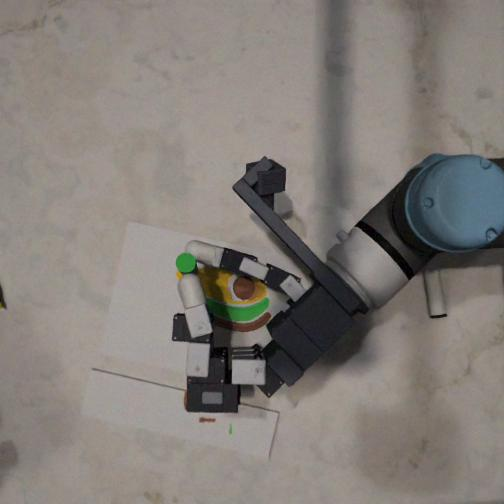

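Call:
move(target=[[0,0,0,0,0,0,0.182,0,-0.752,0.985,0.182,0,-0.752,0.985,0.182,0,-0.752,0.985,-0.686,0.677,0.2247,0.0595,0.5,-0.85,-0.018,0,0,0,0,0,0.13,0,-0.78,0.985,0.13,0,-0.78,0.985,0.13,0,-0.78,0.985,-0.686,0.677,-0.14,0.03,0.68,-0.88],[0,0,0,0,0,0,0.182,0,-0.752,0.985,0.182,0,-0.752,0.985,0.182,0,-0.752,0.985,-0.686,0.677,0.2247,0.0595,0.5,-0.85,-0.018,-0.03975,-0.04957,0,0,0,0.13,0,-0.78,0.985,0.13,0,-0.78,0.985,0.13,0,-0.78,0.985,-0.686,0.677,-0.14,0.03,0.68,-0.88],[0,0,0,0,0,0,0.182,0,-0.752,0.985,0.182,0,-0.752,0.985,0.182,0,-0.752,0.985,-0.686,0.677,0.2247,0.0595,0.5,-0.85,0.02,-0.03975,-0.04957,0,0,0,0.13,0,-0.78,0.985,0.13,0,-0.78,0.985,0.13,0,-0.78,0.985,-0.686,0.677,-0.14,0.03,0.68,-0.88]], speed=[0.015,0.03,0.025], blend=[0.001,0.001,0])

Call:
move(target=[0,0,0,0,0,0,0.182,0,-0.752,0.985,0.182,0,-0.752,0.985,0.182,0,-0.752,0.985,-0.686,0.677,0.2247,0.0595,0.5,-0.85,-0.02,0.03621,0.07009,0,0,0,0.13,0,-0.78,0.985,0.13,0,-0.78,0.985,0.13,0,-0.78,0.985,-0.686,0.677,-0.14,0.03,0.68,-0.88], speed=0.1)

Call:
move(target=[[0,0,0,0,0,0,0.182,0,-0.752,0.985,0.182,0,-0.752,0.985,0.182,0,-0.752,0.985,-0.686,0.677,0.2247,0.0595,0.5,-0.85,-0.018,0,0,0,0,0,0.13,0,-0.78,0.985,0.13,0,-0.78,0.985,0.13,0,-0.78,0.985,-0.686,0.677,-0.14,0.03,0.68,-0.88],[0,0,0,0,0,0,0.182,0,-0.752,0.985,0.182,0,-0.752,0.985,0.182,0,-0.752,0.985,-0.686,0.677,0.2247,0.0595,0.5,-0.85,-0.018,-0.03443,-0.00916,0,0,0,0.13,0,-0.78,0.985,0.13,0,-0.78,0.985,0.13,0,-0.78,0.985,-0.686,0.677,-0.14,0.03,0.68,-0.88],[0,0,0,0,0,0,0.182,0,-0.752,0.985,0.182,0,-0.752,0.985,0.182,0,-0.752,0.985,-0.686,0.677,0.2247,0.0595,0.5,-0.85,-0.018,-0.06609,-0.02244,0,0,0,0.13,0,-0.78,0.985,0.13,0,-0.78,0.985,0.13,0,-0.78,0.985,-0.686,0.677,-0.14,0.03,0.68,-0.88],[0,0,0,0,0,0,0.182,0,-0.752,0.985,0.182,0,-0.752,0.985,0.182,0,-0.752,0.985,-0.686,0.677,0.2247,0.0595,0.5,-0.85,-0.018,-0.08006,-0.03231,0,0,0,0.13,0,-0.78,0.985,0.13,0,-0.78,0.985,0.13,0,-0.78,0.985,-0.686,0.677,-0.14,0.03,0.68,-0.88],[0,0,0,0,0,0,0.182,0,-0.752,0.985,0.182,0,-0.752,0.985,0.182,0,-0.752,0.985,-0.686,0.677,0.2247,0.0595,0.5,-0.85,-0.018,-0.09316,-0.04259,0,0,0,0.13,0,-0.78,0.985,0.13,0,-0.78,0.985,0.13,0,-0.78,0.985,-0.686,0.677,-0.14,0.03,0.68,-0.88],[0,0,0,0,0,0,0.182,0,-0.752,0.985,0.182,0,-0.752,0.985,0.182,0,-0.752,0.985,-0.686,0.677,0.2247,0.0595,0.5,-0.85,-0.018,-0.10512,-0.05459,0,0,0,0.13,0,-0.78,0.985,0.13,0,-0.78,0.985,0.13,0,-0.78,0.985,-0.686,0.677,-0.14,0.03,0.68,-0.88],[0,0,0,0,0,0,0.182,0,-0.752,0.985,0.182,0,-0.752,0.985,0.182,0,-0.752,0.985,-0.686,0.677,0.2247,0.0595,0.5,-0.85,-0.018,-0.11265,-0.06662,0,0,0,0.13,0,-0.78,0.985,0.13,0,-0.78,0.985,0.13,0,-0.78,0.985,-0.686,0.677,-0.14,0.03,0.68,-0.88],[0,0,0,0,0,0,0.182,0,-0.752,0.985,0.182,0,-0.752,0.985,0.182,0,-0.752,0.985,-0.686,0.677,0.2247,0.0595,0.5,-0.85,-0.018,-0.11683,-0.07738,0,0,0,0.13,0,-0.78,0.985,0.13,0,-0.78,0.985,0.13,0,-0.78,0.985,-0.686,0.677,-0.14,0.03,0.68,-0.88],[0,0,0,0,0,0,0.182,0,-0.752,0.985,0.182,0,-0.752,0.985,0.182,0,-0.752,0.985,-0.686,0.677,0.2247,0.0595,0.5,-0.85,-0.018,-0.11763,-0.08589,0,0,0,0.13,0,-0.78,0.985,0.13,0,-0.78,0.985,0.13,0,-0.78,0.985,-0.686,0.677,-0.14,0.03,0.68,-0.88],[0,0,0,0,0,0,0.182,0,-0.752,0.985,0.182,0,-0.752,0.985,0.182,0,-0.752,0.985,-0.686,0.677,0.2247,0.0595,0.5,-0.85,-0.018,-0.11602,-0.09277,0,0,0,0.13,0,-0.78,0.985,0.13,0,-0.78,0.985,0.13,0,-0.78,0.985,-0.686,0.677,-0.14,0.03,0.68,-0.88],[0,0,0,0,0,0,0.182,0,-0.752,0.985,0.182,0,-0.752,0.985,0.182,0,-0.752,0.985,-0.686,0.677,0.2247,0.0595,0.5,-0.85,-0.018,-0.11085,-0.10125,0,0,0,0.13,0,-0.78,0.985,0.13,0,-0.78,0.985,0.13,0,-0.78,0.985,-0.686,0.677,-0.14,0.03,0.68,-0.88],[0,0,0,0,0,0,0.182,0,-0.752,0.985,0.182,0,-0.752,0.985,0.182,0,-0.752,0.985,-0.686,0.677,0.2247,0.0595,0.5,-0.85,0.03,-0.11085,-0.10125,0,0,0,0.13,0,-0.78,0.985,0.13,0,-0.78,0.985,0.13,0,-0.78,0.985,-0.686,0.677,-0.14,0.03,0.68,-0.88]], speed=[0.015,0.03,0.03,0.03,0.03,0.03,0.03,0.03,0.03,0.03,0.03,0.025], blend=[0.001,0.003,0.003,0.003,0.003,0.003,0.003,0.003,0.003,0.003,0.001,0])

Call:
move(target=[0,0,0,0,0,0,0.182,0,-0.752,0.985,0.182,0,-0.752,0.985,0.182,0,-0.752,0.985,-0.686,0.677,0.2247,0.0595,0.5,-0.85,0.07,-0.18,-0.17,0,0,0,0.13,0,-0.78,0.985,0.13,0,-0.78,0.985,0.13,0,-0.78,0.985,-0.686,0.677,-0.14,0.03,0.68,-0.88], speed=0.2, cameras=["cam_above"])

Call:
zoom_image(camera="cam_above", region=[150, 240, 310, 360])

Scene clock: 4559.67 s.
left_arm: end_effector_position=(+0.4998, +0.3501, +0.2196) hand_goal=(+0.182, +0.000, -0.752, +0.986, +0.182, +0.000, -0.752, +0.986, +0.182, +0.000, -0.752, +0.986, -0.686, +0.678, +0.224, +0.060) hand_measured=(+0.180, -0.002, -0.752, +0.990, +0.180, +0.002, -0.752, +0.990, +0.180, +0.002, -0.752, +0.984, -0.684, +0.678, +0.218, +0.062) hand_current_ma=(-6, -7, -1, +9, -9, +7, -1, +10, -9, +7, +0, -8, +8, -2, -28, +6) hand_state=(goal, goal, goal, goal, goal, goal, goal, goal, goal, goal, goal, goal, goal, goal, goal, goal) hand_current_limit=0.50 hand_speed=-0.85 end_effector_quat_wxyz=(+0.101, -0.192, +0.866, -0.451) | right_arm: end_effector_position=(+0.6161, -0.0190, +0.0885) hand_goal=(+0.130, +0.000, -0.780, +0.986, +0.130, +0.000, -0.780, +0.986, +0.130, +0.000, -0.780, +0.986, -0.686, +0.678, -0.140, +0.030) hand_measured=(+0.186, -0.002, -0.756, +0.998, +0.174, +0.000, -0.764, +0.992, +0.134, +0.002, -0.784, +0.984, -0.682, +0.678, -0.032, +0.080) hand_current_ma=(+163, -1, +51, +22, +118, +0, +29, +8, +5, +1, -5, -1, +6, +0, +462, +194) hand_state=(blocked, goal, blocked, goal, blocked, goal, goal, goal, goal, goal, goal, goal, goal, goal, blocked, blocked) hand_current_limit=0.68 hand_speed=-0.88 end_effector_quat_wxyz=(+0.653, -0.271, -0.653, -0.271)
Joint positions: left_arm=[3.764 -1.52 -2.023 -1.428 0.634 -1.251] | right_arm=[0.001 -0.582 1.112 -0.528 -0.743 -1.572]
Joint torques (N m): left_arm=[10.83 18.22 27.27 0.49 -3.51 1.92] | right_arm=[-5.79 -65.2 -22.79 3.99 -1.67 1.2]
Wrist force (N): left_arm=[0.6 0.7 0.3] | right_arm=[-1.1 0.2 -0.4]
Wrist torque (N m): left_arm=[0.17 -0.13 -0.18] | right_arm=[0.00 0.02 0.15]
Wrist force, peak (N): left_arm=[0.5 0.8 0.4] | right_arm=[2.9 0.6 -0.1]
Hand target: left_arm +0.4998, +0.3501, +0.2196; +0.101, -0.192, +0.866, -0.451 | right_arm +0.6161, -0.0190, +0.0885; +0.653, -0.271, -0.653, -0.271
Off the commanded pose: left_arm 0.000 m, 0 deg | right_arm 0.000 m, 0 deg.
move: done

Scene clock: 4560.57 s.
left_arm: end_effector_position=(+0.4998, +0.3501, +0.2196) hand_goal=(+0.182, +0.000, -0.752, +0.986, +0.182, +0.000, -0.752, +0.986, +0.182, +0.000, -0.752, +0.986, -0.686, +0.678, +0.224, +0.060) hand_measured=(+0.180, -0.002, -0.752, +0.990, +0.180, +0.002, -0.752, +0.990, +0.180, +0.002, -0.752, +0.984, -0.684, +0.678, +0.218, +0.062) hand_current_ma=(-6, -7, -1, +9, -9, +7, -1, +10, -9, +7, +0, -8, +8, -2, -28, +6) hand_state=(goal, goal, goal, goal, goal, goal, goal, goal, goal, goal, goal, goal, goal, goal, goal, goal) hand_current_limit=0.50 hand_speed=-0.85 end_effector_quat_wxyz=(+0.101, -0.192, +0.866, -0.451) | right_arm: end_effector_position=(+0.6017, +0.0260, +0.0766) hand_goal=(+0.130, +0.000, -0.780, +0.986, +0.130, +0.000, -0.780, +0.986, +0.130, +0.000, -0.780, +0.986, -0.686, +0.678, -0.140, +0.030) hand_measured=(+0.186, -0.002, -0.756, +0.998, +0.174, +0.000, -0.764, +0.992, +0.134, +0.002, -0.784, +0.984, -0.682, +0.678, -0.032, +0.080) hand_current_ma=(+163, -1, +50, +22, +118, +0, +29, +8, +5, +1, -4, -1, +6, +0, +462, +194) hand_state=(blocked, goal, blocked, goal, blocked, goal, goal, goal, goal, goal, goal, goal, goal, goal, blocked, blocked) hand_current_limit=0.68 hand_speed=-0.88 end_effector_quat_wxyz=(+0.653, -0.271, -0.653, -0.271)
Joint positions: left_arm=[3.764 -1.52 -2.023 -1.428 0.634 -1.251] | right_arm=[0.067 -0.571 1.124 -0.552 -0.677 -1.573]
Joint torques (N m): left_arm=[11.19 17.8 26.86 0.43 -3.35 1.95] | right_arm=[6.56 -41.19 -22.77 -1.1 1.48 -0.41]
Wrist force (N): left_arm=[0.3 0.5 0.4] | right_arm=[-1.0 0.3 -0.7]
Wrist torque (N m): left_arm=[0.12 -0.10 -0.20] | right_arm=[0.04 0.03 0.16]
Wrist force, peak (N): left_arm=[0.6 0.8 0.4] | right_arm=[-0.7 -0.4 -1.6]
Hand target: left_arm +0.4998, +0.3501, +0.2196; +0.101, -0.192, +0.866, -0.451 | right_arm +0.6017, +0.0261, +0.0766; +0.653, -0.271, -0.653, -0.271
Off the commanded pose: left_arm 0.000 m, 0 deg | right_arm 0.000 m, 0 deg.
move: done

Scene clock: 4566.20 s.
left_arm: end_effector_position=(+0.4998, +0.3501, +0.2196) hand_goal=(+0.182, +0.000, -0.752, +0.986, +0.182, +0.000, -0.752, +0.986, +0.182, +0.000, -0.752, +0.986, -0.686, +0.678, +0.224, +0.060) hand_measured=(+0.180, -0.002, -0.752, +0.990, +0.180, +0.002, -0.752, +0.990, +0.180, +0.002, -0.752, +0.984, -0.684, +0.678, +0.218, +0.062) hand_current_ma=(-6, -7, -1, +9, -9, +7, -1, +10, -9, +7, +0, -8, +8, -2, -28, +6) hand_state=(goal, goal, goal, goal, goal, goal, goal, goal, goal, goal, goal, goal, goal, goal, goal, goal) hand_current_limit=0.50 hand_speed=-0.85 end_effector_quat_wxyz=(+0.101, -0.192, +0.866, -0.451) | right_arm: end_effector_position=(+0.5976, -0.0639, +0.0944) hand_goal=(+0.130, +0.000, -0.780, +0.986, +0.130, +0.000, -0.780, +0.986, +0.130, +0.000, -0.780, +0.986, -0.686, +0.678, -0.140, +0.030) hand_measured=(+0.186, -0.002, -0.756, +0.998, +0.174, +0.000, -0.764, +0.992, +0.134, +0.002, -0.784, +0.984, -0.682, +0.678, -0.032, +0.080) hand_current_ma=(+163, -1, +50, +22, +118, +0, +29, +8, +5, +1, -5, -1, +6, +0, +462, +194) hand_state=(blocked, goal, blocked, goal, blocked, goal, goal, goal, goal, goal, goal, goal, goal, goal, blocked, blocked) hand_current_limit=0.68 hand_speed=-0.88 end_effector_quat_wxyz=(+0.653, -0.271, -0.653, -0.271)
Joint positions: left_arm=[3.764 -1.52 -2.023 -1.428 0.634 -1.251] | right_arm=[-0.065 -0.65 1.233 -0.581 -0.809 -1.572]
Joint torques (N m): left_arm=[10.62 17.37 27.28 0.39 -3.45 1.84] | right_arm=[-5.85 -61.21 -22.13 3.78 -1.71 -0.89]
Wrist force (N): left_arm=[0.5 0.5 0.4] | right_arm=[-0.8 -0.1 -0.5]
Wrist torque (N m): left_arm=[0.12 -0.11 -0.18] | right_arm=[-0.04 0.00 0.17]
Wrist force, peak (N): left_arm=[0.5 1.0 0.3] | right_arm=[2.7 0.4 -0.3]
Hand target: left_arm +0.4998, +0.3501, +0.2196; +0.101, -0.192, +0.866, -0.451 | right_arm +0.5976, -0.0639, +0.0945; +0.653, -0.271, -0.653, -0.271
Off the commanded pose: left_arm 0.000 m, 0 deg | right_arm 0.000 m, 0 deg.
move: done; blend cut to 0.0026 m at target 8, 0.0021 m at target 9, 0.0021 m at target 10

Scene clock: 4567.50 s.
left_arm: end_effector_position=(+0.4998, +0.3501, +0.2196) hand_goal=(+0.182, +0.000, -0.752, +0.986, +0.182, +0.000, -0.752, +0.986, +0.182, +0.000, -0.752, +0.986, -0.686, +0.678, +0.224, +0.060) hand_measured=(+0.180, -0.002, -0.752, +0.990, +0.180, +0.002, -0.752, +0.990, +0.180, +0.002, -0.752, +0.984, -0.684, +0.678, +0.218, +0.062) hand_current_ma=(-6, -7, -1, +9, -9, +7, -1, +10, -9, +7, +0, -8, +8, -2, -28, +6) hand_state=(goal, goal, goal, goal, goal, goal, goal, goal, goal, goal, goal, goal, goal, goal, goal, goal) hand_current_limit=0.50 hand_speed=-0.85 end_effector_quat_wxyz=(+0.101, -0.192, +0.866, -0.451) | right_arm: end_effector_position=(+0.5932, -0.2123, +0.1363) hand_goal=(+0.130, +0.000, -0.780, +0.986, +0.130, +0.000, -0.780, +0.986, +0.130, +0.000, -0.780, +0.986, -0.686, +0.678, -0.140, +0.030) hand_measured=(+0.186, -0.002, -0.756, +0.998, +0.174, +0.000, -0.764, +0.992, +0.134, +0.002, -0.784, +0.984, -0.682, +0.678, -0.032, +0.080) hand_current_ma=(+163, -1, +50, +22, +118, +0, +29, +8, +5, +1, -4, -1, +6, +0, +462, +194) hand_state=(blocked, goal, blocked, goal, blocked, goal, goal, goal, goal, goal, goal, goal, goal, goal, blocked, blocked) hand_current_limit=0.68 hand_speed=-0.88 end_effector_quat_wxyz=(+0.653, -0.271, -0.653, -0.271)
Joint positions: left_arm=[3.764 -1.52 -2.023 -1.428 0.634 -1.251] | right_arm=[-0.29 -0.735 1.275 -0.539 -1.034 -1.572]
Joint torques (N m): left_arm=[10.6 17.28 27.1 0.45 -3.44 1.83] | right_arm=[-6.09 -60.87 -22.37 4.17 -1.74 1.19]
Wrist force (N): left_arm=[0.3 0.6 0.4] | right_arm=[-1.0 0.0 -0.4]
Wrist torque (N m): left_arm=[0.15 -0.09 -0.20] | right_arm=[-0.03 0.03 0.14]
Wrist force, peak (N): left_arm=[0.6 0.8 0.2] | right_arm=[-0.4 -1.1 -1.2]
Hand target: left_arm +0.4998, +0.3501, +0.2196; +0.101, -0.192, +0.866, -0.451 | right_arm +0.5932, -0.2124, +0.1363; +0.653, -0.271, -0.653, -0.271
Off the commanded pose: left_arm 0.000 m, 0 deg | right_arm 0.000 m, 0 deg.
move: done
Images, in order (width x height): cam_above 504x504.

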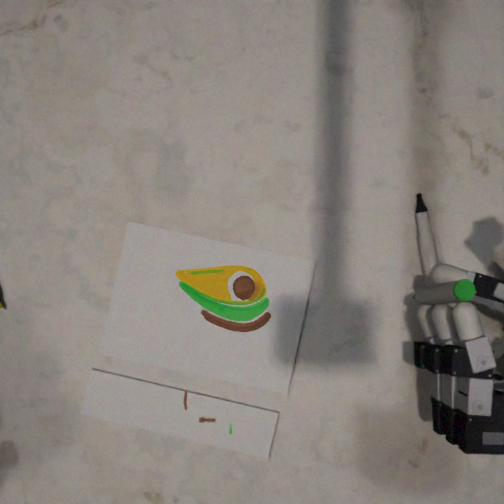

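Scaled by 3.150 from the camera's 504x504 image, which has a finer 720x720 frame.

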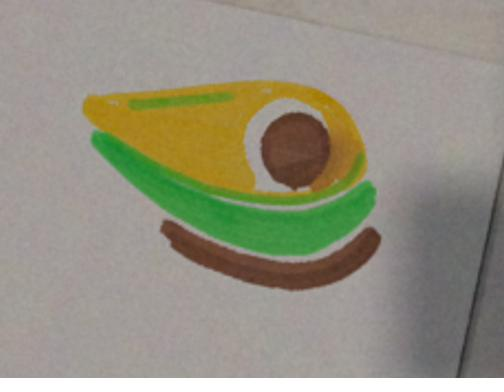

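Call:
zoom_image(camera="cam_above", region=[170, 255, 225, 310])

Call:
zoom_image(camera="cam_above", region=[220, 255, 280, 315])

Scaled by 9.164 from the camera's 504x504 image, which has a finer 720x720 frame.

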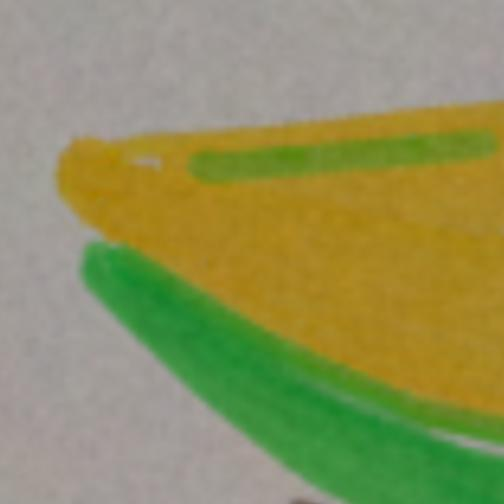

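Scaled by 8.400 from the camera's 504x504 image, which has a finer 720x720 frame.

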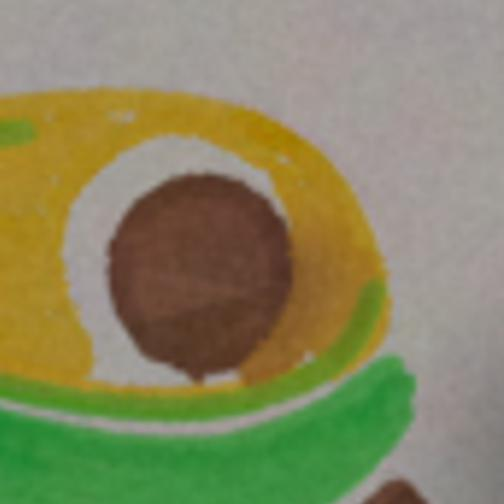

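Call:
show_instructions()

Reference images for this scene: drawing.

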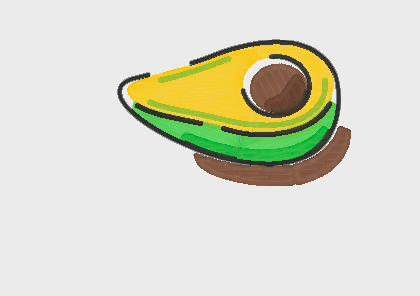

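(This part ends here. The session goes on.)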